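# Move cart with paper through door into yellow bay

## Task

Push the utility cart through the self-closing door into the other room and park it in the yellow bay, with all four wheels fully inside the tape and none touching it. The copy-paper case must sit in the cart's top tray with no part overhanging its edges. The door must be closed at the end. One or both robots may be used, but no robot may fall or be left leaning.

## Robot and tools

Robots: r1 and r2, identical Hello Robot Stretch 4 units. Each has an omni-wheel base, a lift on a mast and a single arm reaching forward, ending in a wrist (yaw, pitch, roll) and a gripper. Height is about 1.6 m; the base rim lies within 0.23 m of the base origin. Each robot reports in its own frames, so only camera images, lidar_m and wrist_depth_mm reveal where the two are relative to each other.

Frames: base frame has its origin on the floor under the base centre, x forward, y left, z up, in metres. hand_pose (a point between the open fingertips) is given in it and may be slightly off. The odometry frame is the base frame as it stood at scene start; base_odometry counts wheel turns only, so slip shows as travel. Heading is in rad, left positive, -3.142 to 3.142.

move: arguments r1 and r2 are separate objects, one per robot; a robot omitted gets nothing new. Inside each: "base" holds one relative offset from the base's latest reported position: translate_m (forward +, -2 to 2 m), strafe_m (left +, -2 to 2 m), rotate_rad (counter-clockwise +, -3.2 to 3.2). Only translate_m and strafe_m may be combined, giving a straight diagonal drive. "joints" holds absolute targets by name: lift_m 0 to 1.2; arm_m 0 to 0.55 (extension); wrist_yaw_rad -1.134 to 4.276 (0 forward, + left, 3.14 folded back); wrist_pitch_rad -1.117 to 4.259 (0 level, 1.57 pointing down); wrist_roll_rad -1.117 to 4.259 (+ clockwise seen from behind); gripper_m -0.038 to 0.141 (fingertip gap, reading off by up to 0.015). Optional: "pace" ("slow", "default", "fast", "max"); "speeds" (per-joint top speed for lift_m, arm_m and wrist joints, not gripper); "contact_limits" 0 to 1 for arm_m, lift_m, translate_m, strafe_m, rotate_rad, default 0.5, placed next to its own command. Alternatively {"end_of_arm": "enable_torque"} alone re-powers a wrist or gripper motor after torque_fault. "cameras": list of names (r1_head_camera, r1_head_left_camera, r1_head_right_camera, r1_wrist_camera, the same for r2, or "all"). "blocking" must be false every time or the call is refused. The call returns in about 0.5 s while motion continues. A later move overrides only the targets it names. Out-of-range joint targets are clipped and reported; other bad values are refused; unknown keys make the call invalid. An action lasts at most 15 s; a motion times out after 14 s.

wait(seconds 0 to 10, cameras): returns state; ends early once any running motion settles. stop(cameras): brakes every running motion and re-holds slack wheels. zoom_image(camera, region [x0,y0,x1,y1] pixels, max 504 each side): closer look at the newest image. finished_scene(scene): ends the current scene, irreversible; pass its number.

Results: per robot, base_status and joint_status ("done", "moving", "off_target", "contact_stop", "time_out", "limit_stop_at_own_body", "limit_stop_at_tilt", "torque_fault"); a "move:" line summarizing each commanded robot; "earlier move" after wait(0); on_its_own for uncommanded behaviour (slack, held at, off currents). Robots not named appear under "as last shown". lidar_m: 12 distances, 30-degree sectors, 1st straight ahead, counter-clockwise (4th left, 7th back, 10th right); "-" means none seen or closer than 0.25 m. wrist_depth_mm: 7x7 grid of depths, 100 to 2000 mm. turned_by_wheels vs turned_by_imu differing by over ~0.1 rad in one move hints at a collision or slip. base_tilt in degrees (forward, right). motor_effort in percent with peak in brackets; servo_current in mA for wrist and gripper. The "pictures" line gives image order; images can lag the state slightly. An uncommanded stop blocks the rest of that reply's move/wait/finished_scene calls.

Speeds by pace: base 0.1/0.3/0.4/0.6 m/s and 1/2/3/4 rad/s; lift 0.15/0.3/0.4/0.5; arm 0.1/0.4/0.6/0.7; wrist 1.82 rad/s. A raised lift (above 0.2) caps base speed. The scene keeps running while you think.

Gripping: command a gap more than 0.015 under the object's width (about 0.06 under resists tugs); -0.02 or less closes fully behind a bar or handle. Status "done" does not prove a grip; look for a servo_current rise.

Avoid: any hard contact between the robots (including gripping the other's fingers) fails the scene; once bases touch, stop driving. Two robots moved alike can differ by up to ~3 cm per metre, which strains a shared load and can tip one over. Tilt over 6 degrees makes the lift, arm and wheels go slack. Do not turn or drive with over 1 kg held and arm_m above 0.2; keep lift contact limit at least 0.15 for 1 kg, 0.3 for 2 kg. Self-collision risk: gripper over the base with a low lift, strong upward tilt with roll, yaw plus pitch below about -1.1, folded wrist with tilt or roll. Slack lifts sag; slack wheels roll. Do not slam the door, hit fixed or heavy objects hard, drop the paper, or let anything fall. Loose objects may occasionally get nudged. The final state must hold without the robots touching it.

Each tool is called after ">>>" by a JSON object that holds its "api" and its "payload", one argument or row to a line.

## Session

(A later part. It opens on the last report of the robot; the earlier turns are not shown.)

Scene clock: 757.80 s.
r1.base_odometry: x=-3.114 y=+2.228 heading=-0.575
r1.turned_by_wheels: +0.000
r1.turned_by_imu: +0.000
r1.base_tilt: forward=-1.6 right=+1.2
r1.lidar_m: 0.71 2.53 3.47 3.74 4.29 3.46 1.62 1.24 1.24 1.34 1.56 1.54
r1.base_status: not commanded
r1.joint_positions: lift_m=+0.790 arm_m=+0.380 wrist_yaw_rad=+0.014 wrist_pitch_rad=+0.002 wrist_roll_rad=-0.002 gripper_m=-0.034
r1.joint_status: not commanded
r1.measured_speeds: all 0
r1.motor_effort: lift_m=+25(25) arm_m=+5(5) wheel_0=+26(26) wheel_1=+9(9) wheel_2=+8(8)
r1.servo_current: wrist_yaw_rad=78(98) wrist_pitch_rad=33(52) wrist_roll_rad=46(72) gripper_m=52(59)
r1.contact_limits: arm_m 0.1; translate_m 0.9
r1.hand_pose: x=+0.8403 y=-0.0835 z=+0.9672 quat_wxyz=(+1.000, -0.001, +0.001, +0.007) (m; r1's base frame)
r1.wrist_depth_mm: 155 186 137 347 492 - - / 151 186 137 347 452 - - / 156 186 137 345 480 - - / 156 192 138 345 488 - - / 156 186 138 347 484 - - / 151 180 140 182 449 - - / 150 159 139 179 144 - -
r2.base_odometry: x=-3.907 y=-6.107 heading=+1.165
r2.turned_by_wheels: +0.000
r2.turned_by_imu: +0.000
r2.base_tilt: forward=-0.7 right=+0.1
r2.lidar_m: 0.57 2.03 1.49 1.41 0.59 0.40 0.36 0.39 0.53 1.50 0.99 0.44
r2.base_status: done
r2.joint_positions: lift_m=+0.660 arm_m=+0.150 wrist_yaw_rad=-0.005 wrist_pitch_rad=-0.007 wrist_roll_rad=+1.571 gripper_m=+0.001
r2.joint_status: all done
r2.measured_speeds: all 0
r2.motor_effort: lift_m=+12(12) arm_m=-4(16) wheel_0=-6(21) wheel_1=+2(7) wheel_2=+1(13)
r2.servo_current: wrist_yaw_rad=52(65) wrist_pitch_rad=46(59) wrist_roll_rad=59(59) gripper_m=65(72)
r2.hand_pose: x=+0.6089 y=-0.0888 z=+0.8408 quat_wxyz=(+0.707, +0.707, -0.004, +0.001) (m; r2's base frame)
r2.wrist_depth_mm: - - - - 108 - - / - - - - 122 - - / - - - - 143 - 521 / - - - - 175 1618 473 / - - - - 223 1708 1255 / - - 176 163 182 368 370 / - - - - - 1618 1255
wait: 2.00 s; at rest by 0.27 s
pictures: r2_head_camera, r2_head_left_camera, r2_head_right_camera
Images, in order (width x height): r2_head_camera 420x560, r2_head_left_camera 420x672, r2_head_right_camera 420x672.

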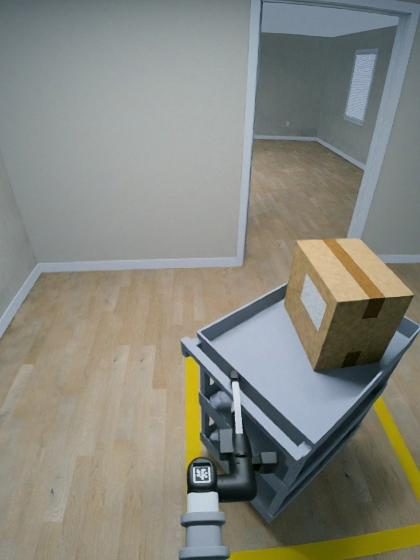

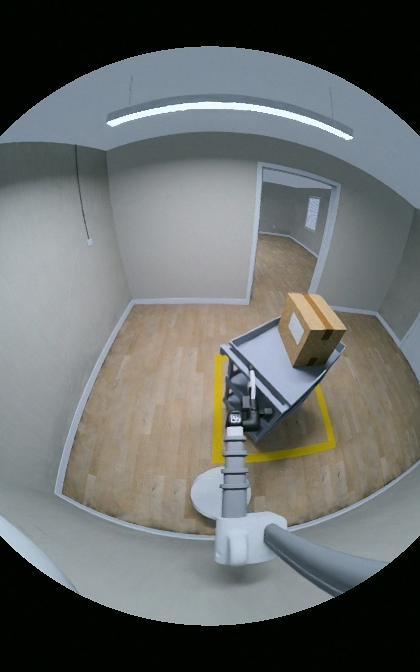

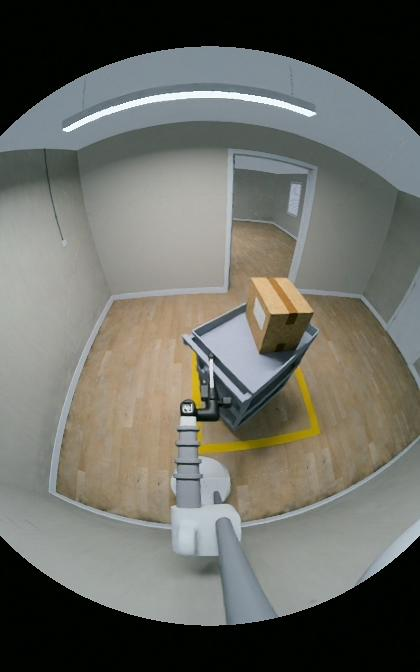

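>>> {"api": "move", "payload": {
  "blocking": false,
  "r2": {"base":{"translate_m":-0.04,"strafe_m":-0.1},"joints":{"arm_m":0.04},"speeds":{"arm_m":0.1},"pace":"slow"}
}}

>>> {"api": "wait", "payload": {
  "seconds": 3
}}

>>> {"api": "wait", "payload": {
  "seconds": 1,
  "cameras": ["r2_head_camera","r2_head_left_camera","r2_head_right_camera"]
}}

>>> {"api": "zoom_image", "payload": {
  "camera": "r2_head_left_camera",
  "region": [190, 320, 360, 500]
}}

>>> {"api": "zoom_image", "payload": {
  "camera": "r2_head_right_camera",
  "region": [160, 280, 330, 470]
}}

Scene clock: 779.53 s.
move: r2 moving
r1: as last shown
r1.lidar_m: 0.72 2.51 3.48 3.77 4.29 3.45 1.62 1.24 1.24 1.34 1.58 1.56
r1.motor_effort: lift_m=+24(25) arm_m=+5(5) wheel_0=+26(26) wheel_1=+9(9) wheel_2=+8(8)
r1.servo_current: wrist_yaw_rad=65(91) wrist_pitch_rad=39(46) wrist_roll_rad=39(59) gripper_m=52(52)
r1.contact_limits: arm_m 0.1; translate_m 0.9
r1.wrist_depth_mm: 155 186 137 349 492 - - / 151 186 137 345 449 - - / 156 186 137 345 480 - - / 156 191 138 345 484 - - / 156 185 138 349 480 - - / 151 179 140 182 449 - - / 150 159 139 179 145 - -
r2.base_odometry: x=-3.898 y=-6.116 heading=+1.166
r2.turned_by_wheels: +0.001
r2.turned_by_imu: +0.002
r2.base_tilt: forward=-0.6 right=+0.0
r2.lidar_m: 0.55 2.05 1.48 1.41 0.54 0.39 0.37 0.39 0.55 1.44 3.43 0.41
r2.base_status: translate_m moving; strafe_m moving
r2.joint_positions: lift_m=+0.660 arm_m=+0.112 wrist_yaw_rad=+0.002 wrist_pitch_rad=-0.007 wrist_roll_rad=+1.571 gripper_m=+0.001
r2.joint_status: arm_m moving
r2.measured_speeds: translate_m=-0.019 strafe_m=-0.044 rotate_rad=+0.000 lift_m=+0.000 arm_m=-0.100 wrist_yaw_rad=+0.028 wrist_pitch_rad=+0.000 wrist_roll_rad=+0.000
r2.motor_effort: lift_m=+12(12) arm_m=-7(13) wheel_0=+10(10) wheel_1=-7(11) wheel_2=+11(11)
r2.servo_current: wrist_yaw_rad=46(59) wrist_pitch_rad=52(52) wrist_roll_rad=33(59) gripper_m=59(72)
r2.hand_pose: x=+0.5719 y=-0.0869 z=+0.8408 quat_wxyz=(+0.707, +0.707, -0.002, +0.003) (m; r2's base frame)
r2.wrist_depth_mm: - - - - 106 - - / - - - - 119 - - / - - - - 140 - 525 / - - - - 171 1661 480 / - - - - 218 1863 1255 / - - 176 142 181 1576 1182 / - - - - - 1618 1281
pictures: none

Scene clock: 781.40 s.
earlier move: r2 done
r1.base_odometry: x=-3.114 y=+2.228 heading=-0.575
r1.turned_by_wheels: +0.000
r1.turned_by_imu: +0.000
r1.base_tilt: forward=-1.7 right=+1.2
r1.lidar_m: 0.71 2.53 3.48 3.77 4.26 3.47 1.62 1.27 1.23 1.34 1.58 1.54
r1.base_status: not commanded
r1.joint_positions: lift_m=+0.790 arm_m=+0.380 wrist_yaw_rad=+0.014 wrist_pitch_rad=+0.002 wrist_roll_rad=-0.002 gripper_m=-0.034
r1.joint_status: not commanded
r1.measured_speeds: all 0
r1.motor_effort: lift_m=+25(25) arm_m=+5(5) wheel_0=+26(26) wheel_1=+9(9) wheel_2=+8(8)
r1.servo_current: wrist_yaw_rad=78(98) wrist_pitch_rad=46(52) wrist_roll_rad=52(65) gripper_m=46(52)
r1.contact_limits: arm_m 0.1; translate_m 0.9
r1.hand_pose: x=+0.8403 y=-0.0835 z=+0.9672 quat_wxyz=(+1.000, -0.001, +0.001, +0.007) (m; r1's base frame)
r1.wrist_depth_mm: 155 185 136 349 488 - - / 151 185 137 347 445 - - / 156 186 137 347 484 - - / 156 192 137 347 480 - - / 155 186 138 345 484 - - / 151 180 140 182 449 - - / 150 159 139 179 145 - -
r2.base_odometry: x=-3.831 y=-6.183 heading=+1.166
r2.turned_by_wheels: +0.000
r2.turned_by_imu: +0.000
r2.base_tilt: forward=-0.7 right=+0.1
r2.lidar_m: 0.49 2.19 1.59 1.45 0.50 0.35 0.32 0.33 0.50 1.35 3.34 0.35
r2.base_status: done
r2.joint_positions: lift_m=+0.660 arm_m=+0.040 wrist_yaw_rad=+0.007 wrist_pitch_rad=-0.007 wrist_roll_rad=+1.571 gripper_m=+0.001
r2.joint_status: all done
r2.measured_speeds: all 0
r2.motor_effort: lift_m=+12(12) arm_m=-6(13) wheel_0=+7(15) wheel_1=-4(11) wheel_2=+7(13)
r2.servo_current: wrist_yaw_rad=59(72) wrist_pitch_rad=46(52) wrist_roll_rad=46(59) gripper_m=65(72)
r2.hand_pose: x=+0.5000 y=-0.0853 z=+0.8408 quat_wxyz=(+0.707, +0.707, +0.000, +0.005) (m; r2's base frame)
r2.wrist_depth_mm: - 370 - 136 135 - - / - 504 - - 150 - - / - - 539 169 167 - - / - - 119 118 191 1756 525 / - - - 138 220 1863 480 / - - 183 166 172 1863 1281 / - - - - - 353 351
wait: 1.87 of 3 s (r2 has come to rest)
pictures: none

Scene clock: 782.40 s.
r1.base_odometry: x=-3.114 y=+2.228 heading=-0.575
r1.turned_by_wheels: +0.000
r1.turned_by_imu: +0.000
r1.base_tilt: forward=-1.6 right=+1.2
r1.lidar_m: 0.72 2.51 3.49 3.76 4.28 3.43 1.59 1.25 1.25 1.34 1.55 1.55
r1.base_status: not commanded
r1.joint_positions: lift_m=+0.790 arm_m=+0.380 wrist_yaw_rad=+0.014 wrist_pitch_rad=+0.002 wrist_roll_rad=-0.002 gripper_m=-0.034
r1.joint_status: not commanded
r1.measured_speeds: all 0
r1.motor_effort: lift_m=+25(25) arm_m=+5(5) wheel_0=+26(26) wheel_1=+9(9) wheel_2=+8(8)
r1.servo_current: wrist_yaw_rad=85(98) wrist_pitch_rad=39(52) wrist_roll_rad=46(65) gripper_m=46(52)
r1.contact_limits: arm_m 0.1; translate_m 0.9
r1.hand_pose: x=+0.8403 y=-0.0835 z=+0.9672 quat_wxyz=(+1.000, -0.001, +0.001, +0.007) (m; r1's base frame)
r1.wrist_depth_mm: 155 186 137 347 488 - - / 151 186 137 347 445 - - / 156 187 137 347 484 - - / 156 192 138 345 484 - - / 155 186 138 345 484 - - / 151 180 140 182 449 - - / 151 159 139 180 145 - -
r2.base_odometry: x=-3.831 y=-6.183 heading=+1.166
r2.turned_by_wheels: +0.000
r2.turned_by_imu: +0.000
r2.base_tilt: forward=-0.7 right=+0.0
r2.lidar_m: 0.47 2.17 1.56 1.42 0.51 0.34 0.34 0.34 0.47 1.32 3.36 0.38
r2.base_status: done
r2.joint_positions: lift_m=+0.660 arm_m=+0.040 wrist_yaw_rad=+0.007 wrist_pitch_rad=-0.007 wrist_roll_rad=+1.571 gripper_m=+0.001
r2.joint_status: all done
r2.measured_speeds: all 0
r2.motor_effort: lift_m=+12(12) arm_m=-6(13) wheel_0=+7(15) wheel_1=-4(11) wheel_2=+7(13)
r2.servo_current: wrist_yaw_rad=65(72) wrist_pitch_rad=46(52) wrist_roll_rad=59(59) gripper_m=59(72)
r2.hand_pose: x=+0.5000 y=-0.0853 z=+0.8408 quat_wxyz=(+0.707, +0.707, +0.000, +0.005) (m; r2's base frame)
r2.wrist_depth_mm: - 370 - 136 136 - - / - 504 - - 150 - - / - - 535 169 168 - - / - - 118 118 191 1756 525 / - - - 138 220 1863 477 / - - 184 166 171 1863 1255 / - - - - - 353 349
wait: 1.00 s; at rest by 0.27 s
pictures: r2_head_camera, r2_head_left_camera, r2_head_right_camera
Images, in order (width x height): r2_head_camera 420x560, r2_head_left_camera 420x672, r2_head_right_camera 420x672.

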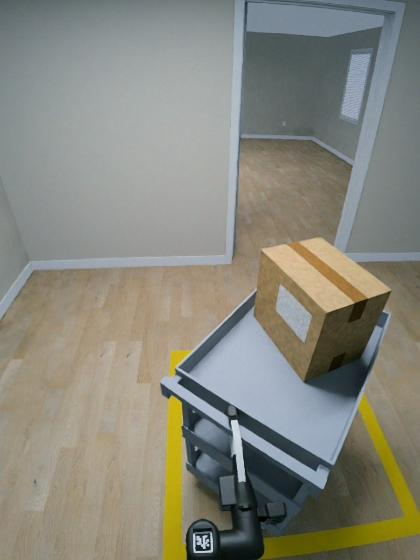

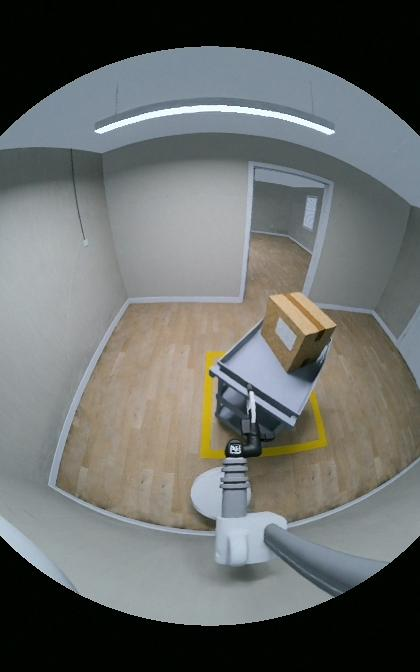

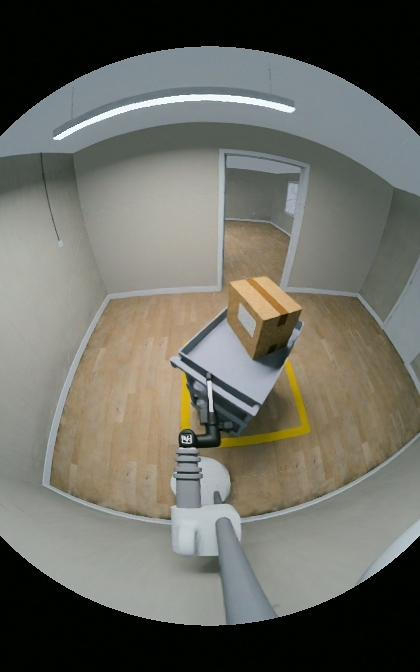

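Scaled by 2.800 from the camera's 420x672 image, which has a finer 600x960 frame.

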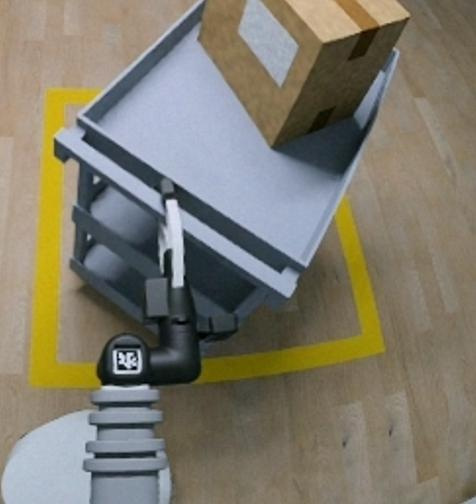

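Scaled by 2.653 from the camera's 420x672 image, which has a finer 600x960 frame.

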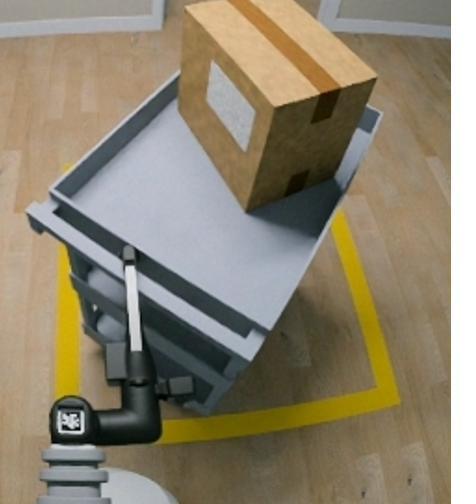

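>>> {"api": "zoom_image", "payload": {
  "camera": "r2_head_camera",
  "region": [150, 380, 420, 560]
}}

>>> {"api": "zoom_image", "payload": {
  "camera": "r2_head_right_camera",
  "region": [175, 370, 315, 460]
}}

Scaled by 1.867 from the camera's 420x560 image, which has a finer 1200x1600 frame.

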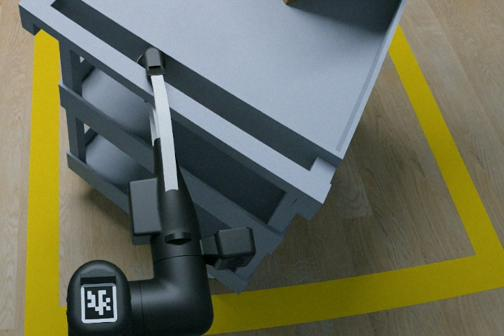

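Scaled by 3.600 from the camera's 420x672 image, which has a finer 600x960 frame.

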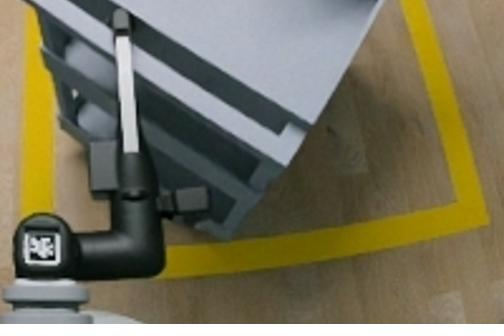

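>>> {"api": "move", "payload": {
  "blocking": false,
  "r2": {"base":{"translate_m":0.07,"strafe_m":-0.15},"pace":"slow"}
}}

>>> {"api": "wait", "payload": {
  "seconds": 3,
  "cameras": ["r2_head_camera","r2_head_left_camera","r2_head_right_camera"]
}}

>>> {"api": "zoom_image", "payload": {
  "camera": "r2_head_left_camera",
  "region": [190, 320, 360, 500]
}}

>>> {"api": "zoom_image", "payload": {
  "camera": "r2_head_right_camera",
  "region": [160, 280, 330, 470]
}}

>>> {"api": "zoom_image", "payload": {
  "camera": "r2_head_camera",
  "region": [130, 230, 420, 560]
}}

Scene clock: 796.23 s.
move: r2 moving
r1: as last shown
r1.lidar_m: 0.73 2.51 3.48 3.78 4.28 3.44 1.63 1.26 1.23 1.35 1.57 1.55
r1.servo_current: wrist_yaw_rad=85(98) wrist_pitch_rad=39(46) wrist_roll_rad=46(52) gripper_m=52(52)
r1.contact_limits: arm_m 0.1; translate_m 0.9
r1.wrist_depth_mm: 155 185 137 349 488 - - / 151 186 137 347 452 - - / 156 186 137 345 484 - - / 156 191 137 347 484 - - / 156 186 138 345 484 - - / 151 180 140 183 449 - - / 150 159 139 179 145 - -
r2.base_odometry: x=-3.818 y=-6.183 heading=+1.166
r2.turned_by_wheels: +0.000
r2.turned_by_imu: +0.001
r2.base_tilt: forward=-0.7 right=+0.0
r2.lidar_m: 0.48 2.21 1.58 1.46 0.51 0.35 0.33 0.38 0.51 1.35 3.30 0.37
r2.base_status: translate_m moving; strafe_m moving
r2.joint_positions: lift_m=+0.660 arm_m=+0.040 wrist_yaw_rad=+0.007 wrist_pitch_rad=-0.007 wrist_roll_rad=+1.571 gripper_m=+0.001
r2.joint_status: not commanded
r2.measured_speeds: translate_m=+0.021 strafe_m=-0.045 rotate_rad=-0.001 lift_m=+0.000 arm_m=+0.000 wrist_yaw_rad=+0.000 wrist_pitch_rad=+0.000 wrist_roll_rad=+0.000
r2.motor_effort: lift_m=+12(12) arm_m=-5(6) wheel_0=+8(15) wheel_1=-4(6) wheel_2=-8(8)
r2.servo_current: wrist_yaw_rad=46(65) wrist_pitch_rad=52(52) wrist_roll_rad=52(52) gripper_m=65(72)
r2.hand_pose: x=+0.5000 y=-0.0853 z=+0.8408 quat_wxyz=(+0.707, +0.707, +0.000, +0.005) (m; r2's base frame)
r2.wrist_depth_mm: - 370 - 136 136 - - / - 500 - - 151 - - / - - 525 169 168 - - / - - 119 119 191 1708 530 / - - - 138 220 1863 484 / - - 185 166 182 1863 1229 / - - - - - 349 351
pictures: none

Scene clock: 798.67 s.
earlier move: r2 done
r1.base_odometry: x=-3.114 y=+2.228 heading=-0.575
r1.turned_by_wheels: +0.000
r1.turned_by_imu: +0.000
r1.base_tilt: forward=-1.6 right=+1.2
r1.lidar_m: 0.71 2.52 3.48 3.74 4.26 3.45 1.59 1.28 1.25 1.34 1.59 1.55
r1.base_status: not commanded
r1.joint_positions: lift_m=+0.790 arm_m=+0.380 wrist_yaw_rad=+0.014 wrist_pitch_rad=+0.002 wrist_roll_rad=-0.002 gripper_m=-0.034
r1.joint_status: not commanded
r1.measured_speeds: all 0
r1.motor_effort: lift_m=+24(25) arm_m=+5(5) wheel_0=+26(26) wheel_1=+9(9) wheel_2=+8(8)
r1.servo_current: wrist_yaw_rad=65(111) wrist_pitch_rad=39(52) wrist_roll_rad=52(65) gripper_m=52(59)
r1.contact_limits: arm_m 0.1; translate_m 0.9
r1.hand_pose: x=+0.8403 y=-0.0835 z=+0.9672 quat_wxyz=(+1.000, -0.001, +0.001, +0.007) (m; r1's base frame)
r1.wrist_depth_mm: 155 186 137 349 488 - - / 151 186 136 347 449 - - / 156 186 137 347 484 - - / 156 193 137 343 484 - - / 156 186 138 347 484 - - / 151 179 140 182 449 - - / 150 159 139 179 145 - -
r2.base_odometry: x=-3.666 y=-6.178 heading=+1.166
r2.turned_by_wheels: +0.000
r2.turned_by_imu: +0.000
r2.base_tilt: forward=-0.7 right=+0.0
r2.lidar_m: 0.48 2.40 1.74 1.64 0.60 0.43 0.38 0.44 0.58 1.61 3.18 0.39
r2.base_status: done
r2.joint_positions: lift_m=+0.660 arm_m=+0.040 wrist_yaw_rad=+0.003 wrist_pitch_rad=-0.007 wrist_roll_rad=+1.571 gripper_m=+0.001
r2.joint_status: not commanded
r2.measured_speeds: all 0
r2.motor_effort: lift_m=+12(12) arm_m=-5(6) wheel_0=+7(17) wheel_1=-4(7) wheel_2=-7(10)
r2.servo_current: wrist_yaw_rad=46(65) wrist_pitch_rad=52(59) wrist_roll_rad=46(59) gripper_m=65(72)
r2.hand_pose: x=+0.4996 y=-0.0865 z=+0.8408 quat_wxyz=(+0.707, +0.707, -0.001, +0.004) (m; r2's base frame)
r2.wrist_depth_mm: - 368 - - 149 - - / - 449 108 158 163 - - / - - 492 173 178 - - / - - - 195 198 1863 - / - - - 148 223 1863 496 / - - 184 171 171 1863 1255 / - - - - 278 1499 1118
wait: 2.43 of 3 s (r2 has come to rest)
pictures: r2_head_camera, r2_head_left_camera, r2_head_right_camera
Images, in order (width x height): r2_head_camera 420x560, r2_head_left_camera 420x672, r2_head_right_camera 420x672.

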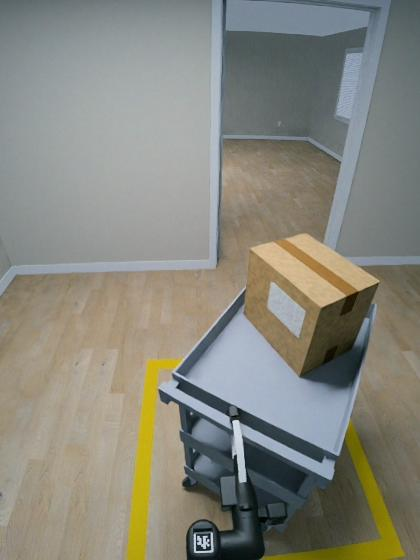

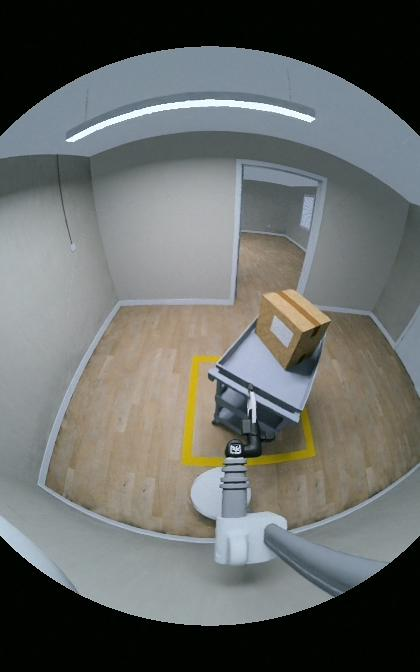

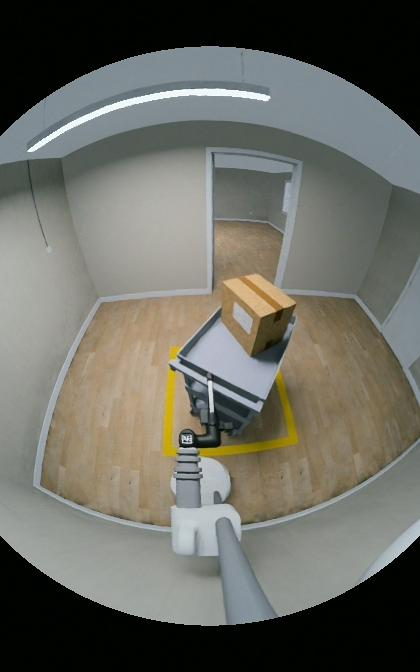

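Scaled by 2.800 from the camera's 420x672 image, which has a finer 600x960 frame.

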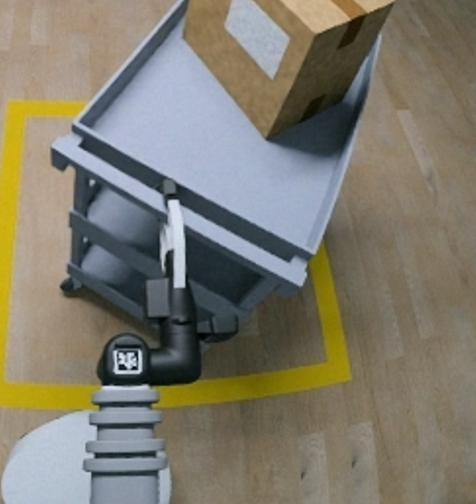

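Scaled by 2.653 from the camera's 420x672 image, which has a finer 600x960 frame.

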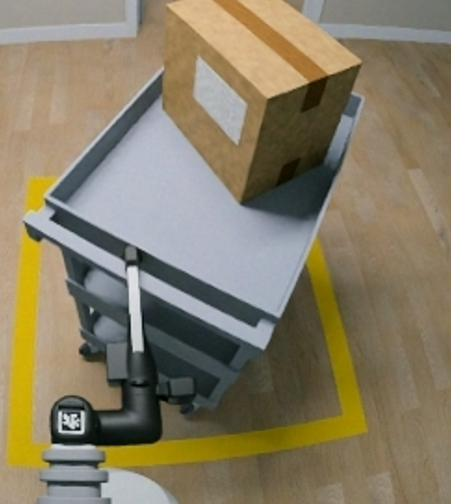

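Scaled by 1.527 from the camera's 420x560 image, which has a finer 1200x1600 frame.

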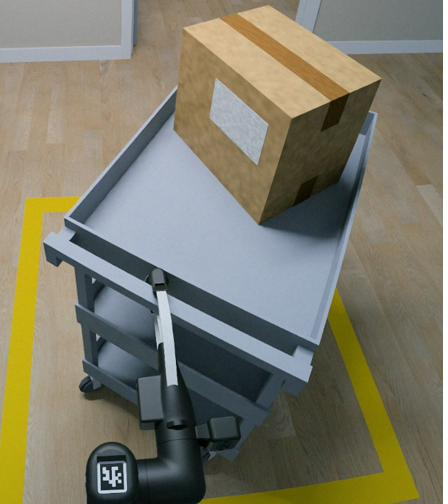

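>>> {"api": "move", "payload": {
  "blocking": false,
  "r2": {"base":{"translate_m":-0.07,"strafe_m":-0.2},"pace":"slow"}
}}

>>> {"api": "wait", "payload": {
  "seconds": 4,
  "cameras": ["r2_head_camera","r2_head_left_camera","r2_head_right_camera"]
}}

>>> {"api": "zoom_image", "payload": {
  "camera": "r2_head_left_camera",
  "region": [160, 320, 330, 500]
}}

>>> {"api": "zoom_image", "payload": {
  "camera": "r2_head_right_camera",
  "region": [130, 280, 300, 470]
}}

Scene clock: 810.00 s.
move: r2 moving
r1: as last shown
r1.lidar_m: 0.71 2.52 3.48 3.76 4.25 3.43 1.63 1.28 1.23 1.33 1.56 1.53
r1.motor_effort: lift_m=+25(25) arm_m=+5(5) wheel_0=+26(26) wheel_1=+9(9) wheel_2=+8(8)
r1.servo_current: wrist_yaw_rad=85(98) wrist_pitch_rad=39(46) wrist_roll_rad=39(59) gripper_m=46(52)
r1.contact_limits: arm_m 0.1; translate_m 0.9
r1.wrist_depth_mm: 155 191 136 345 484 - - / 151 186 137 347 449 - - / 156 186 137 345 480 - - / 156 192 137 347 488 - - / 155 186 138 345 488 - - / 147 180 140 182 445 - - / 151 159 139 179 145 - -
r2.base_odometry: x=-3.656 y=-6.186 heading=+1.167
r2.turned_by_wheels: +0.001
r2.turned_by_imu: +0.001
r2.base_tilt: forward=-0.7 right=+0.1
r2.lidar_m: 0.49 2.40 1.74 1.67 0.60 0.43 0.41 0.41 0.60 1.61 3.17 0.39
r2.base_status: translate_m moving; strafe_m moving
r2.joint_positions: lift_m=+0.660 arm_m=+0.040 wrist_yaw_rad=+0.003 wrist_pitch_rad=-0.007 wrist_roll_rad=+1.571 gripper_m=+0.001
r2.joint_status: not commanded
r2.measured_speeds: translate_m=-0.016 strafe_m=-0.046 rotate_rad=+0.000 lift_m=+0.000 arm_m=+0.000 wrist_yaw_rad=+0.004 wrist_pitch_rad=+0.000 wrist_roll_rad=+0.000
r2.motor_effort: lift_m=+12(12) arm_m=-5(5) wheel_0=+11(14) wheel_1=-7(8) wheel_2=+10(10)
r2.servo_current: wrist_yaw_rad=46(65) wrist_pitch_rad=46(52) wrist_roll_rad=46(52) gripper_m=65(65)
r2.hand_pose: x=+0.4996 y=-0.0864 z=+0.8408 quat_wxyz=(+0.707, +0.707, -0.001, +0.004) (m; r2's base frame)
r2.wrist_depth_mm: - 366 - - 148 - - / - 452 397 160 163 - - / - - 492 172 179 - - / - - - 191 198 1863 - / - - - 148 221 1863 492 / - - 185 171 172 1808 1255 / - - - - 277 1499 1118
pictures: none

Scene clock: 812.90 s.
earlier move: r2 done
r1.base_odometry: x=-3.114 y=+2.228 heading=-0.575
r1.turned_by_wheels: +0.000
r1.turned_by_imu: +0.000
r1.base_tilt: forward=-1.6 right=+1.2
r1.lidar_m: 0.72 2.54 3.48 3.73 4.29 3.43 1.58 1.24 1.23 1.35 1.56 1.55
r1.base_status: not commanded
r1.joint_positions: lift_m=+0.790 arm_m=+0.380 wrist_yaw_rad=+0.014 wrist_pitch_rad=+0.002 wrist_roll_rad=-0.002 gripper_m=-0.034
r1.joint_status: not commanded
r1.measured_speeds: all 0
r1.motor_effort: lift_m=+25(25) arm_m=+5(5) wheel_0=+26(26) wheel_1=+9(9) wheel_2=+8(8)
r1.servo_current: wrist_yaw_rad=91(98) wrist_pitch_rad=39(52) wrist_roll_rad=46(72) gripper_m=46(59)
r1.contact_limits: arm_m 0.1; translate_m 0.9
r1.hand_pose: x=+0.8403 y=-0.0835 z=+0.9672 quat_wxyz=(+1.000, -0.001, +0.001, +0.007) (m; r1's base frame)
r1.wrist_depth_mm: 155 191 136 347 488 - - / 151 186 137 347 452 - - / 156 186 138 347 488 - - / 156 192 137 347 488 - - / 156 186 138 345 488 - - / 147 179 140 182 452 - - / 151 160 139 179 144 - -
r2.base_odometry: x=-3.510 y=-6.320 heading=+1.166
r2.turned_by_wheels: +0.000
r2.turned_by_imu: +0.000
r2.base_tilt: forward=-0.7 right=+0.1
r2.lidar_m: 0.45 2.55 1.95 1.42 0.51 0.34 0.31 0.36 0.47 1.35 2.95 0.43
r2.base_status: done
r2.joint_positions: lift_m=+0.660 arm_m=+0.040 wrist_yaw_rad=+0.004 wrist_pitch_rad=-0.007 wrist_roll_rad=+1.571 gripper_m=+0.001
r2.joint_status: not commanded
r2.measured_speeds: all 0
r2.motor_effort: lift_m=+12(12) arm_m=-4(5) wheel_0=+3(14) wheel_1=-5(9) wheel_2=+9(12)
r2.servo_current: wrist_yaw_rad=52(65) wrist_pitch_rad=52(59) wrist_roll_rad=46(65) gripper_m=65(72)
r2.hand_pose: x=+0.4997 y=-0.0862 z=+0.8408 quat_wxyz=(+0.707, +0.707, -0.001, +0.004) (m; r2's base frame)
r2.wrist_depth_mm: - - 500 184 187 - - / - 455 430 143 196 750 - / - - 452 202 206 798 - / - - 530 214 216 820 - / - - - 224 229 - - / - - 187 178 172 1863 496 / - - - - - 1708 1308
wait: 2.90 of 4 s (r2 has come to rest)
pictures: r2_head_camera, r2_head_left_camera, r2_head_right_camera
Images, in order (width x height): r2_head_camera 420x560, r2_head_left_camera 420x672, r2_head_right_camera 420x672.

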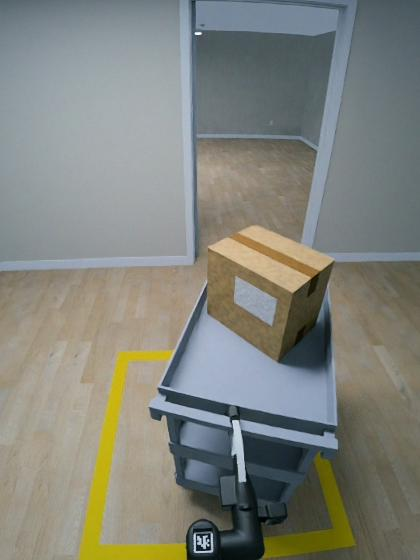

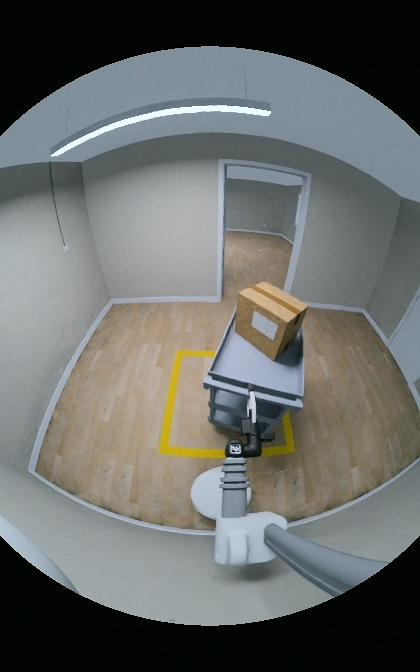

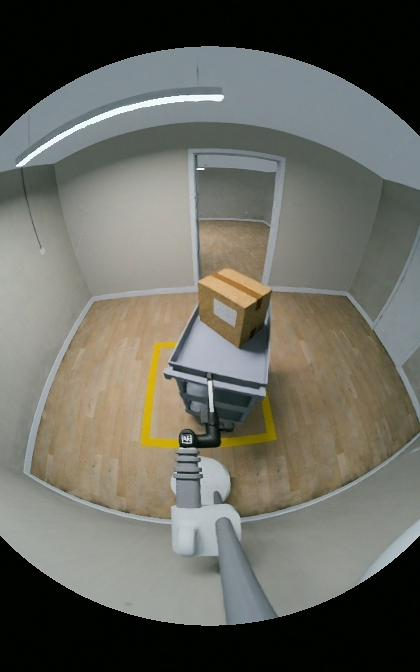

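Scaled by 2.800 from the camera's 420x672 image, which has a finer 600x960 frame.

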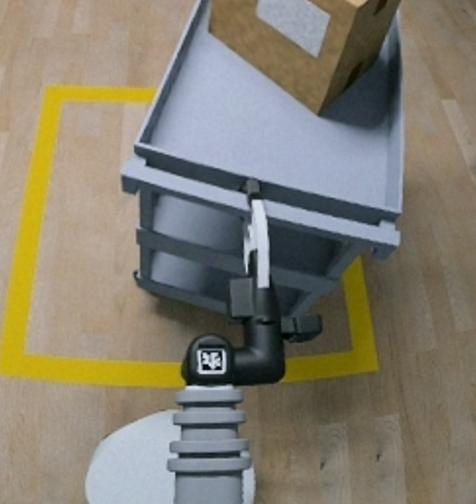

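Scaled by 2.653 from the camera's 420x672 image, which has a finer 600x960 frame.

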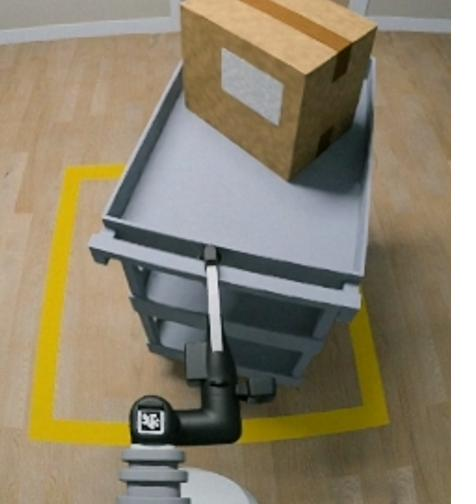

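>>> {"api": "move", "payload": {
  "blocking": false,
  "r2": {"base":{"translate_m":-0.04,"strafe_m":0.04},"joints":{"arm_m":0.0},"pace":"slow"}
}}

>>> {"api": "wait", "payload": {
  "seconds": 3
}}

>>> {"api": "move", "payload": {
  "blocking": false,
  "r2": {"joints":{"gripper_m":0.14}}
}}

>>> {"api": "wait", "payload": {
  "seconds": 3,
  "cameras": ["r2_head_left_camera","r2_wrist_camera"]
}}

>>> {"api": "zoom_image", "payload": {
  "camera": "r2_head_left_camera",
  "region": [150, 310, 330, 490]
}}

Scene clock: 824.80 s.
move: r2 moving
r1: as last shown
r1.lidar_m: 0.71 2.54 3.49 3.75 4.29 3.43 1.62 1.26 1.25 1.36 1.58 1.55
r1.motor_effort: lift_m=+24(25) arm_m=+5(5) wheel_0=+26(26) wheel_1=+9(9) wheel_2=+8(8)
r1.servo_current: wrist_yaw_rad=85(98) wrist_pitch_rad=59(59) wrist_roll_rad=59(59) gripper_m=52(52)
r1.contact_limits: arm_m 0.1; translate_m 0.9
r1.wrist_depth_mm: 155 191 136 347 488 - - / 151 186 137 345 452 - - / 156 187 137 345 484 - - / 156 193 138 345 484 - - / 156 185 138 345 480 - - / 147 180 140 182 449 - - / 150 159 139 179 145 - -
r2.base_odometry: x=-3.521 y=-6.325 heading=+1.167
r2.turned_by_wheels: +0.000
r2.turned_by_imu: +0.001
r2.base_tilt: forward=-0.6 right=+0.1
r2.lidar_m: 0.44 2.57 1.94 1.38 0.49 0.33 0.32 0.34 0.50 1.33 2.98 0.44
r2.base_status: translate_m moving; strafe_m moving
r2.joint_positions: lift_m=+0.660 arm_m=+0.028 wrist_yaw_rad=+0.003 wrist_pitch_rad=-0.007 wrist_roll_rad=+1.571 gripper_m=+0.001
r2.joint_status: arm_m moving
r2.measured_speeds: translate_m=-0.035 strafe_m=+0.035 rotate_rad=+0.000 lift_m=+0.000 arm_m=-0.049 wrist_yaw_rad=+0.000 wrist_pitch_rad=+0.000 wrist_roll_rad=+0.000
r2.motor_effort: lift_m=+12(12) arm_m=-11(14) wheel_0=-9(15) wheel_1=+3(5) wheel_2=+11(13)
r2.servo_current: wrist_yaw_rad=52(52) wrist_pitch_rad=52(52) wrist_roll_rad=33(59) gripper_m=65(72)
r2.hand_pose: x=+0.4873 y=-0.0866 z=+0.8408 quat_wxyz=(+0.707, +0.707, -0.002, +0.004) (m; r2's base frame)
r2.wrist_depth_mm: - - 512 139 191 732 - / - 484 439 195 198 759 - / - - 462 153 208 809 - / - - 544 215 218 831 - / - - - 224 230 - - / - - 187 177 172 1863 508 / - - - - - 1756 1308
pictures: none

Scene clock: 826.07 s.
earlier move: r2 done
r1.base_odometry: x=-3.114 y=+2.228 heading=-0.575
r1.turned_by_wheels: +0.000
r1.turned_by_imu: +0.000
r1.base_tilt: forward=-1.6 right=+1.2
r1.lidar_m: 0.71 2.53 3.46 3.73 4.25 3.44 1.58 1.25 1.24 1.35 1.56 1.54
r1.base_status: not commanded
r1.joint_positions: lift_m=+0.790 arm_m=+0.380 wrist_yaw_rad=+0.014 wrist_pitch_rad=+0.002 wrist_roll_rad=-0.002 gripper_m=-0.034
r1.joint_status: not commanded
r1.measured_speeds: all 0
r1.motor_effort: lift_m=+25(25) arm_m=+5(5) wheel_0=+25(27) wheel_1=+9(9) wheel_2=+8(8)
r1.servo_current: wrist_yaw_rad=78(98) wrist_pitch_rad=39(59) wrist_roll_rad=52(65) gripper_m=52(52)
r1.contact_limits: arm_m 0.1; translate_m 0.9
r1.hand_pose: x=+0.8403 y=-0.0835 z=+0.9672 quat_wxyz=(+1.000, -0.001, +0.001, +0.007) (m; r1's base frame)
r1.wrist_depth_mm: 155 185 137 349 484 - - / 151 185 136 347 455 - - / 156 187 137 347 484 - - / 156 192 137 347 484 - - / 155 186 138 347 480 - - / 151 180 140 182 449 - - / 150 159 139 179 145 - -
r2.base_odometry: x=-3.562 y=-6.341 heading=+1.166
r2.turned_by_wheels: +0.000
r2.turned_by_imu: +0.000
r2.base_tilt: forward=-0.7 right=+0.1
r2.lidar_m: 0.40 2.59 1.92 1.28 0.44 0.31 0.29 0.31 0.43 1.17 3.01 0.41
r2.base_status: done
r2.joint_positions: lift_m=+0.660 arm_m=+0.000 wrist_yaw_rad=-0.003 wrist_pitch_rad=-0.007 wrist_roll_rad=+1.571 gripper_m=+0.001
r2.joint_status: all done
r2.measured_speeds: all 0
r2.motor_effort: lift_m=+12(12) arm_m=-7(14) wheel_0=-8(16) wheel_1=+3(6) wheel_2=+4(13)
r2.servo_current: wrist_yaw_rad=46(59) wrist_pitch_rad=52(52) wrist_roll_rad=46(59) gripper_m=65(72)
r2.hand_pose: x=+0.4592 y=-0.0882 z=+0.8408 quat_wxyz=(+0.707, +0.707, -0.004, +0.002) (m; r2's base frame)
r2.wrist_depth_mm: - - 525 141 192 732 - / - 492 445 198 202 750 - / - 496 462 154 211 798 - / - - 525 216 220 831 - / - - 654 227 230 - - / - - 187 179 172 1921 508 / - - - - - 1708 1308
wait: 1.27 of 3 s (r2 has come to rest)
pictures: none

Scene clock: 826.57 s.
move: r2 moving
r1: as last shown
r1.lidar_m: 0.68 2.51 3.47 3.78 4.27 3.45 1.61 1.23 1.24 1.34 1.58 1.55
r1.motor_effort: lift_m=+25(25) arm_m=+5(5) wheel_0=+25(26) wheel_1=+9(9) wheel_2=+8(8)
r1.servo_current: wrist_yaw_rad=78(98) wrist_pitch_rad=39(52) wrist_roll_rad=46(52) gripper_m=46(59)
r1.contact_limits: arm_m 0.1; translate_m 0.9
r1.wrist_depth_mm: 154 185 137 343 492 - - / 152 186 137 347 455 - - / 156 186 137 345 488 - - / 155 192 137 347 484 - - / 156 186 138 345 484 - - / 151 179 140 182 449 - - / 150 159 139 179 145 - -
r2.base_odometry: x=-3.562 y=-6.341 heading=+1.166
r2.turned_by_wheels: +0.000
r2.turned_by_imu: +0.000
r2.base_tilt: forward=-0.7 right=+0.1
r2.lidar_m: 0.40 2.61 1.90 1.29 0.48 0.31 0.28 0.31 0.44 1.20 2.99 0.41
r2.base_status: not commanded
r2.joint_positions: lift_m=+0.660 arm_m=+0.000 wrist_yaw_rad=-0.003 wrist_pitch_rad=-0.007 wrist_roll_rad=+1.571 gripper_m=+0.020
r2.joint_status: gripper_m moving
r2.measured_speeds: all 0
r2.motor_effort: lift_m=+12(12) arm_m=-5(7) wheel_0=-7(9) wheel_1=+3(3) wheel_2=+3(4)
r2.servo_current: wrist_yaw_rad=46(65) wrist_pitch_rad=52(59) wrist_roll_rad=39(59) gripper_m=91(91)
r2.hand_pose: x=+0.4591 y=-0.0883 z=+0.8408 quat_wxyz=(+0.707, +0.707, -0.004, +0.002) (m; r2's base frame)
r2.wrist_depth_mm: - - 508 144 195 - - / - 500 449 201 204 759 - / - 492 466 157 213 798 - / - - 530 220 223 842 - / - - - 221 235 - - / - - 189 184 167 1863 508 / - - - - 123 1708 1336
pictures: none

Scene clock: 828.37 s.
earlier move: r2 done
r1.base_odometry: x=-3.114 y=+2.228 heading=-0.575
r1.turned_by_wheels: +0.000
r1.turned_by_imu: +0.000
r1.base_tilt: forward=-1.6 right=+1.2
r1.lidar_m: 0.72 2.51 3.46 3.73 4.28 3.40 1.62 1.25 1.25 1.31 1.58 1.54
r1.base_status: not commanded
r1.joint_positions: lift_m=+0.790 arm_m=+0.380 wrist_yaw_rad=+0.014 wrist_pitch_rad=+0.002 wrist_roll_rad=-0.002 gripper_m=-0.034
r1.joint_status: not commanded
r1.measured_speeds: all 0
r1.motor_effort: lift_m=+25(25) arm_m=+5(5) wheel_0=+26(26) wheel_1=+9(9) wheel_2=+8(8)
r1.servo_current: wrist_yaw_rad=91(104) wrist_pitch_rad=46(52) wrist_roll_rad=39(59) gripper_m=52(59)
r1.contact_limits: arm_m 0.1; translate_m 0.9
r1.hand_pose: x=+0.8403 y=-0.0835 z=+0.9672 quat_wxyz=(+1.000, -0.001, +0.001, +0.007) (m; r1's base frame)
r1.wrist_depth_mm: 155 191 136 349 488 - - / 151 186 137 347 449 - - / 156 186 137 347 484 - - / 156 191 137 347 484 - - / 155 186 138 345 484 - - / 147 180 140 182 452 - - / 151 160 139 179 145 - -
r2.base_odometry: x=-3.562 y=-6.341 heading=+1.167
r2.turned_by_wheels: +0.000
r2.turned_by_imu: +0.001
r2.base_tilt: forward=-0.7 right=+0.1
r2.lidar_m: 0.42 2.60 1.88 1.28 0.44 0.30 0.29 0.30 0.44 1.20 3.02 0.41
r2.base_status: not commanded
r2.joint_positions: lift_m=+0.660 arm_m=+0.000 wrist_yaw_rad=-0.003 wrist_pitch_rad=-0.001 wrist_roll_rad=+1.571 gripper_m=+0.140
r2.joint_status: all done
r2.measured_speeds: all 0
r2.motor_effort: lift_m=+14(14) arm_m=-5(7) wheel_0=-4(9) wheel_1=+3(4) wheel_2=+3(4)
r2.servo_current: wrist_yaw_rad=39(65) wrist_pitch_rad=39(59) wrist_roll_rad=46(59) gripper_m=52(117)
r2.hand_pose: x=+0.4591 y=-0.0883 z=+0.8390 quat_wxyz=(+0.707, +0.707, -0.002, -0.001) (m; r2's base frame)
r2.wrist_depth_mm: - - 496 202 206 - - / - 459 424 211 213 788 - / - 484 445 221 223 820 - / - - 517 232 234 - - / - - 621 241 246 - - / - - 191 186 198 517 480 / - - - - - 1756 439
wait: 1.80 of 3 s (r2 has come to rest)
pictures: r2_head_left_camera, r2_wrist_camera
Images, in order (width x height): r2_head_left_camera 420x672, r2_wrist_camera 616x392.

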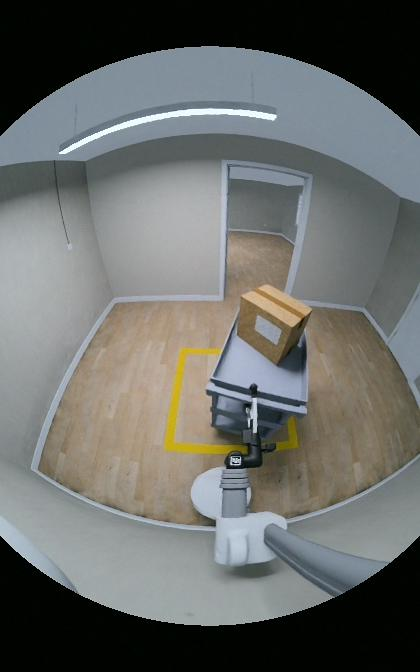

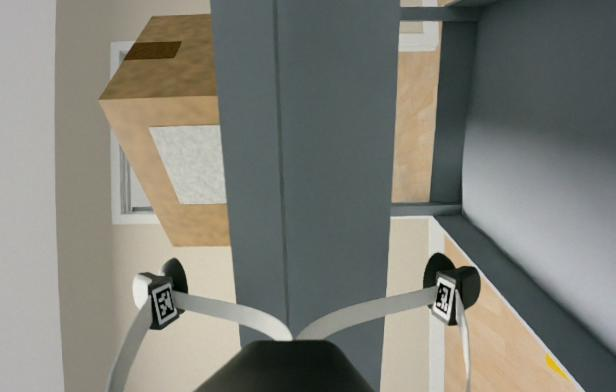

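Scaled by 2.800 from the camera's 420x672 image, which has a finer 600x960 frame.

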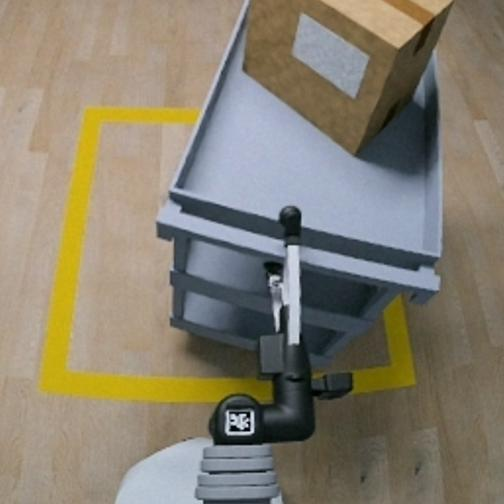

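>>> {"api": "move", "payload": {
  "blocking": false,
  "r2": {"base":{"strafe_m":0.85}}
}}

>>> {"api": "wait", "payload": {
  "seconds": 4.5
}}

>>> {"api": "move", "payload": {
  "blocking": false,
  "r2": {"base":{"rotate_rad":-0.8}}
}}

>>> {"api": "wait", "payload": {
  "seconds": 2.5,
  "cameras": ["r2_head_camera","r2_head_left_camera","r2_head_right_camera"]
}}

>>> {"api": "zoom_image", "payload": {
  "camera": "r2_head_camera",
  "region": [0, 150, 420, 560]
}}

Scene clock: 836.30 s.
move: r2 moving
r1: as last shown
r1.base_tilt: forward=-1.6 right=+1.3
r1.lidar_m: 0.72 2.52 3.48 3.78 4.30 3.41 1.61 1.26 1.25 1.35 1.56 1.54
r1.servo_current: wrist_yaw_rad=85(91) wrist_pitch_rad=46(46) wrist_roll_rad=59(59) gripper_m=52(52)
r1.contact_limits: arm_m 0.1; translate_m 0.9
r1.wrist_depth_mm: 155 185 136 345 484 - - / 151 186 137 345 452 - - / 156 186 137 347 480 - - / 156 192 137 347 480 - - / 156 186 138 345 484 - - / 147 179 140 182 449 - - / 151 159 139 180 145 - -
r2.base_odometry: x=-3.595 y=-6.327 heading=+1.167
r2.turned_by_wheels: +0.000
r2.turned_by_imu: +0.001
r2.base_tilt: forward=-0.7 right=+0.1
r2.lidar_m: 0.45 2.53 1.88 1.31 0.45 0.31 0.28 0.31 0.43 1.19 0.50 0.42
r2.base_status: strafe_m moving
r2.joint_positions: lift_m=+0.660 arm_m=+0.000 wrist_yaw_rad=-0.003 wrist_pitch_rad=-0.001 wrist_roll_rad=+1.571 gripper_m=+0.140
r2.joint_status: not commanded
r2.measured_speeds: translate_m=-0.001 strafe_m=+0.140 rotate_rad=+0.004 lift_m=+0.000 arm_m=+0.000 wrist_yaw_rad=+0.000 wrist_pitch_rad=+0.000 wrist_roll_rad=+0.000
r2.motor_effort: lift_m=+14(14) arm_m=-5(5) wheel_0=-8(11) wheel_1=+9(11) wheel_2=+1(2)
r2.servo_current: wrist_yaw_rad=52(52) wrist_pitch_rad=39(46) wrist_roll_rad=52(59) gripper_m=52(52)
r2.hand_pose: x=+0.4591 y=-0.0883 z=+0.8389 quat_wxyz=(+0.707, +0.707, -0.002, -0.001) (m; r2's base frame)
r2.wrist_depth_mm: - 530 455 208 211 - - / - 445 436 218 223 788 - / - 530 473 230 231 - - / - - 544 241 243 - - / - - - 249 - 1756 - / - - 197 197 212 517 455 / - - - - - 1863 1182
pictures: none

Scene clock: 839.97 s.
earlier move: r2 done
r1.base_odometry: x=-3.114 y=+2.228 heading=-0.575
r1.turned_by_wheels: +0.000
r1.turned_by_imu: +0.000
r1.base_tilt: forward=-1.6 right=+1.3
r1.lidar_m: 0.72 2.55 3.47 3.77 4.26 3.43 1.61 1.27 1.23 1.35 1.58 1.56
r1.base_status: not commanded
r1.joint_positions: lift_m=+0.790 arm_m=+0.380 wrist_yaw_rad=+0.014 wrist_pitch_rad=+0.002 wrist_roll_rad=-0.002 gripper_m=-0.034
r1.joint_status: not commanded
r1.measured_speeds: all 0
r1.motor_effort: lift_m=+24(25) arm_m=+5(5) wheel_0=+26(27) wheel_1=+9(9) wheel_2=+8(8)
r1.servo_current: wrist_yaw_rad=78(104) wrist_pitch_rad=39(52) wrist_roll_rad=46(72) gripper_m=46(59)
r1.contact_limits: arm_m 0.1; translate_m 0.9
r1.hand_pose: x=+0.8403 y=-0.0835 z=+0.9672 quat_wxyz=(+1.000, -0.001, +0.001, +0.007) (m; r1's base frame)
r1.wrist_depth_mm: 155 186 136 347 492 - - / 151 186 137 347 452 - - / 155 186 137 345 488 - - / 156 192 137 349 484 - - / 155 186 138 347 484 - - / 151 179 140 182 449 - - / 150 159 139 179 145 - -
r2.base_odometry: x=-4.343 y=-6.007 heading=+1.167
r2.turned_by_wheels: +0.000
r2.turned_by_imu: +0.001
r2.base_tilt: forward=-0.7 right=+0.1
r2.lidar_m: 2.48 1.41 0.99 0.95 0.43 0.31 0.30 0.32 0.43 1.24 0.87 1.20
r2.base_status: done
r2.joint_positions: lift_m=+0.660 arm_m=+0.000 wrist_yaw_rad=-0.003 wrist_pitch_rad=-0.001 wrist_roll_rad=+1.571 gripper_m=+0.140
r2.joint_status: not commanded
r2.measured_speeds: all 0
r2.motor_effort: lift_m=+14(15) arm_m=-5(5) wheel_0=-1(14) wheel_1=+1(11) wheel_2=+0(2)
r2.servo_current: wrist_yaw_rad=39(65) wrist_pitch_rad=46(46) wrist_roll_rad=52(59) gripper_m=52(59)
r2.hand_pose: x=+0.4591 y=-0.0882 z=+0.8389 quat_wxyz=(+0.707, +0.707, -0.001, -0.001) (m; r2's base frame)
r2.wrist_depth_mm: - - - - - 1661 1160 / - - - - - 1661 1205 / - - - - - 1661 1160 / - - - - - 1708 1160 / - - - - - 1618 1160 / - - - - - 1397 1182 / - - - - - 1863 1182
wait: 3.67 of 4.5 s (r2 has come to rest)
pictures: none

Scene clock: 840.47 s.
move: r2 moving
r1: as last shown
r1.base_tilt: forward=-1.6 right=+1.2
r1.lidar_m: 0.71 2.55 3.48 3.76 4.29 3.43 1.58 1.27 1.24 1.34 1.57 1.54
r1.motor_effort: lift_m=+25(25) arm_m=+5(5) wheel_0=+26(26) wheel_1=+9(9) wheel_2=+8(8)
r1.servo_current: wrist_yaw_rad=91(98) wrist_pitch_rad=39(46) wrist_roll_rad=52(59) gripper_m=52(59)
r1.contact_limits: arm_m 0.1; translate_m 0.9
r1.wrist_depth_mm: 155 186 136 347 488 - - / 151 186 136 347 449 - - / 155 186 137 345 488 - - / 156 192 137 347 484 - - / 156 186 138 345 484 - - / 151 180 140 182 449 - - / 151 159 139 179 145 - -
r2.base_odometry: x=-4.343 y=-6.007 heading=+0.915
r2.turned_by_wheels: -0.251
r2.turned_by_imu: -0.244
r2.base_tilt: forward=-0.7 right=+0.1
r2.lidar_m: 2.50 1.98 1.13 0.97 0.63 0.36 0.28 0.31 0.36 0.66 0.91 0.87
r2.base_status: rotate_rad moving
r2.joint_positions: lift_m=+0.660 arm_m=+0.000 wrist_yaw_rad=-0.003 wrist_pitch_rad=-0.001 wrist_roll_rad=+1.571 gripper_m=+0.140
r2.joint_status: not commanded
r2.measured_speeds: translate_m=+0.000 strafe_m=+0.000 rotate_rad=-0.972 lift_m=+0.000 arm_m=+0.000 wrist_yaw_rad=+0.000 wrist_pitch_rad=+0.000 wrist_roll_rad=+0.000
r2.motor_effort: lift_m=+14(15) arm_m=-5(5) wheel_0=+14(14) wheel_1=+9(9) wheel_2=+12(12)
r2.servo_current: wrist_yaw_rad=59(59) wrist_pitch_rad=46(46) wrist_roll_rad=52(59) gripper_m=46(59)
r2.hand_pose: x=+0.4591 y=-0.0882 z=+0.8389 quat_wxyz=(+0.707, +0.707, -0.001, +0.000) (m; r2's base frame)
r2.wrist_depth_mm: - - - - - 1661 1138 / - - - - - 1661 1160 / - - - - - 1708 1160 / - - - - - 1708 1229 / - - - - - 1576 1160 / - - - - - 1397 1182 / - - - - - 1808 1160
pictures: none

Scene clock: 841.53 s.
earlier move: r2 done
r1.base_odometry: x=-3.114 y=+2.228 heading=-0.575
r1.turned_by_wheels: +0.000
r1.turned_by_imu: +0.000
r1.base_tilt: forward=-1.6 right=+1.2
r1.lidar_m: 0.71 2.52 3.47 3.76 4.27 3.42 1.58 1.27 1.23 1.35 1.56 1.54
r1.base_status: not commanded
r1.joint_positions: lift_m=+0.790 arm_m=+0.380 wrist_yaw_rad=+0.014 wrist_pitch_rad=+0.002 wrist_roll_rad=-0.002 gripper_m=-0.034
r1.joint_status: not commanded
r1.measured_speeds: all 0
r1.motor_effort: lift_m=+25(25) arm_m=+5(5) wheel_0=+26(26) wheel_1=+9(9) wheel_2=+8(8)
r1.servo_current: wrist_yaw_rad=72(104) wrist_pitch_rad=33(46) wrist_roll_rad=65(65) gripper_m=52(59)
r1.contact_limits: arm_m 0.1; translate_m 0.9
r1.hand_pose: x=+0.8403 y=-0.0835 z=+0.9672 quat_wxyz=(+1.000, -0.001, +0.001, +0.007) (m; r1's base frame)
r1.wrist_depth_mm: 155 186 136 347 488 - - / 151 186 137 347 452 - - / 156 186 137 347 484 - - / 156 192 138 345 480 - - / 156 186 138 347 480 - - / 151 179 140 182 449 - - / 150 159 139 180 145 - -
r2.base_odometry: x=-4.343 y=-6.007 heading=+0.367
r2.turned_by_wheels: -0.548
r2.turned_by_imu: -0.533
r2.base_tilt: forward=-0.7 right=+0.1
r2.lidar_m: 0.87 2.49 2.02 1.14 0.97 0.68 0.38 0.30 0.29 0.36 0.63 0.97
r2.base_status: done
r2.joint_positions: lift_m=+0.660 arm_m=+0.000 wrist_yaw_rad=-0.003 wrist_pitch_rad=-0.001 wrist_roll_rad=+1.571 gripper_m=+0.140
r2.joint_status: not commanded
r2.measured_speeds: all 0
r2.motor_effort: lift_m=+15(15) arm_m=-5(5) wheel_0=+3(14) wheel_1=+1(10) wheel_2=+4(12)
r2.servo_current: wrist_yaw_rad=46(65) wrist_pitch_rad=39(46) wrist_roll_rad=39(59) gripper_m=46(59)
r2.hand_pose: x=+0.4591 y=-0.0882 z=+0.8389 quat_wxyz=(+0.707, +0.707, -0.001, +0.000) (m; r2's base frame)
r2.wrist_depth_mm: - - - - - 1430 1025 / - - - - - 1138 - / - - - 991 - 732 - / - - 1042 1008 - - - / - - - - - 1229 1118 / - - - - - 1397 1182 / - - - - - 1921 1182
wait: 1.07 of 2.5 s (r2 has come to rest)
pictures: r2_head_camera, r2_head_left_camera, r2_head_right_camera
Images, in order (width x height): r2_head_camera 420x560, r2_head_left_camera 420x672, r2_head_right_camera 420x672.

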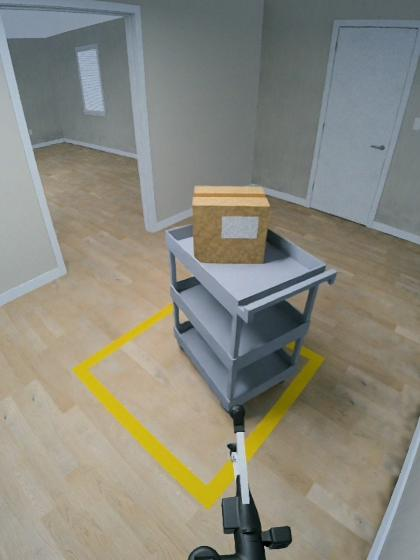

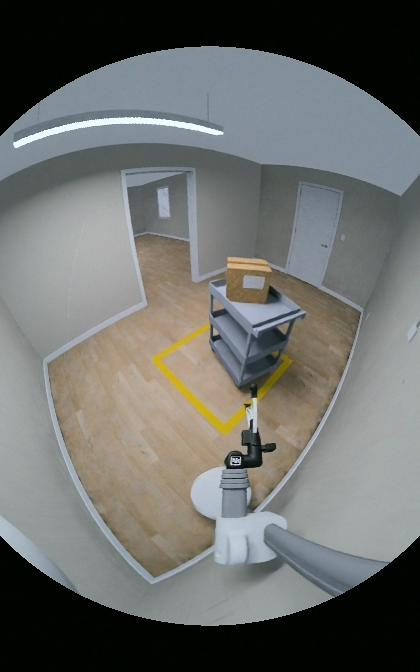

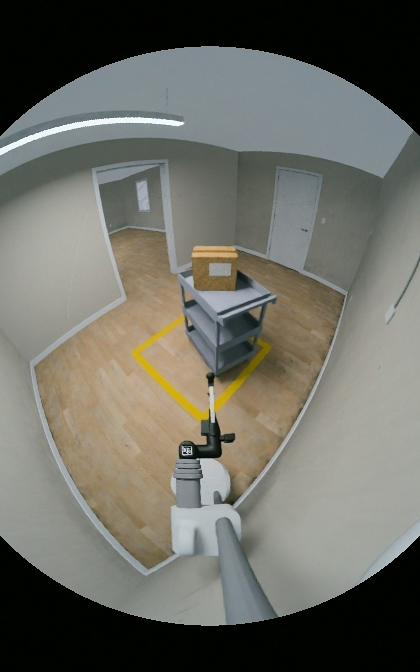

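Scaled by 1.200 from the camera's 420x560 image, which has a finer 1200x1600 frame.

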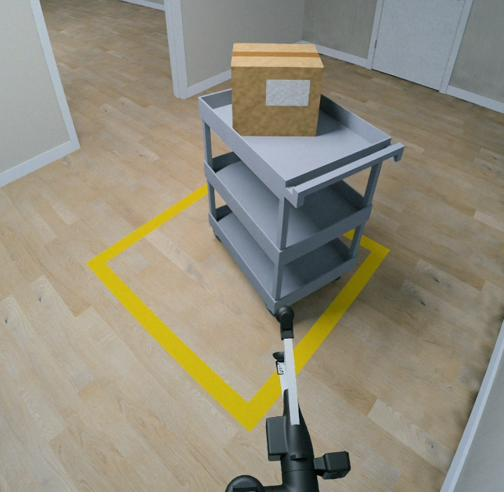

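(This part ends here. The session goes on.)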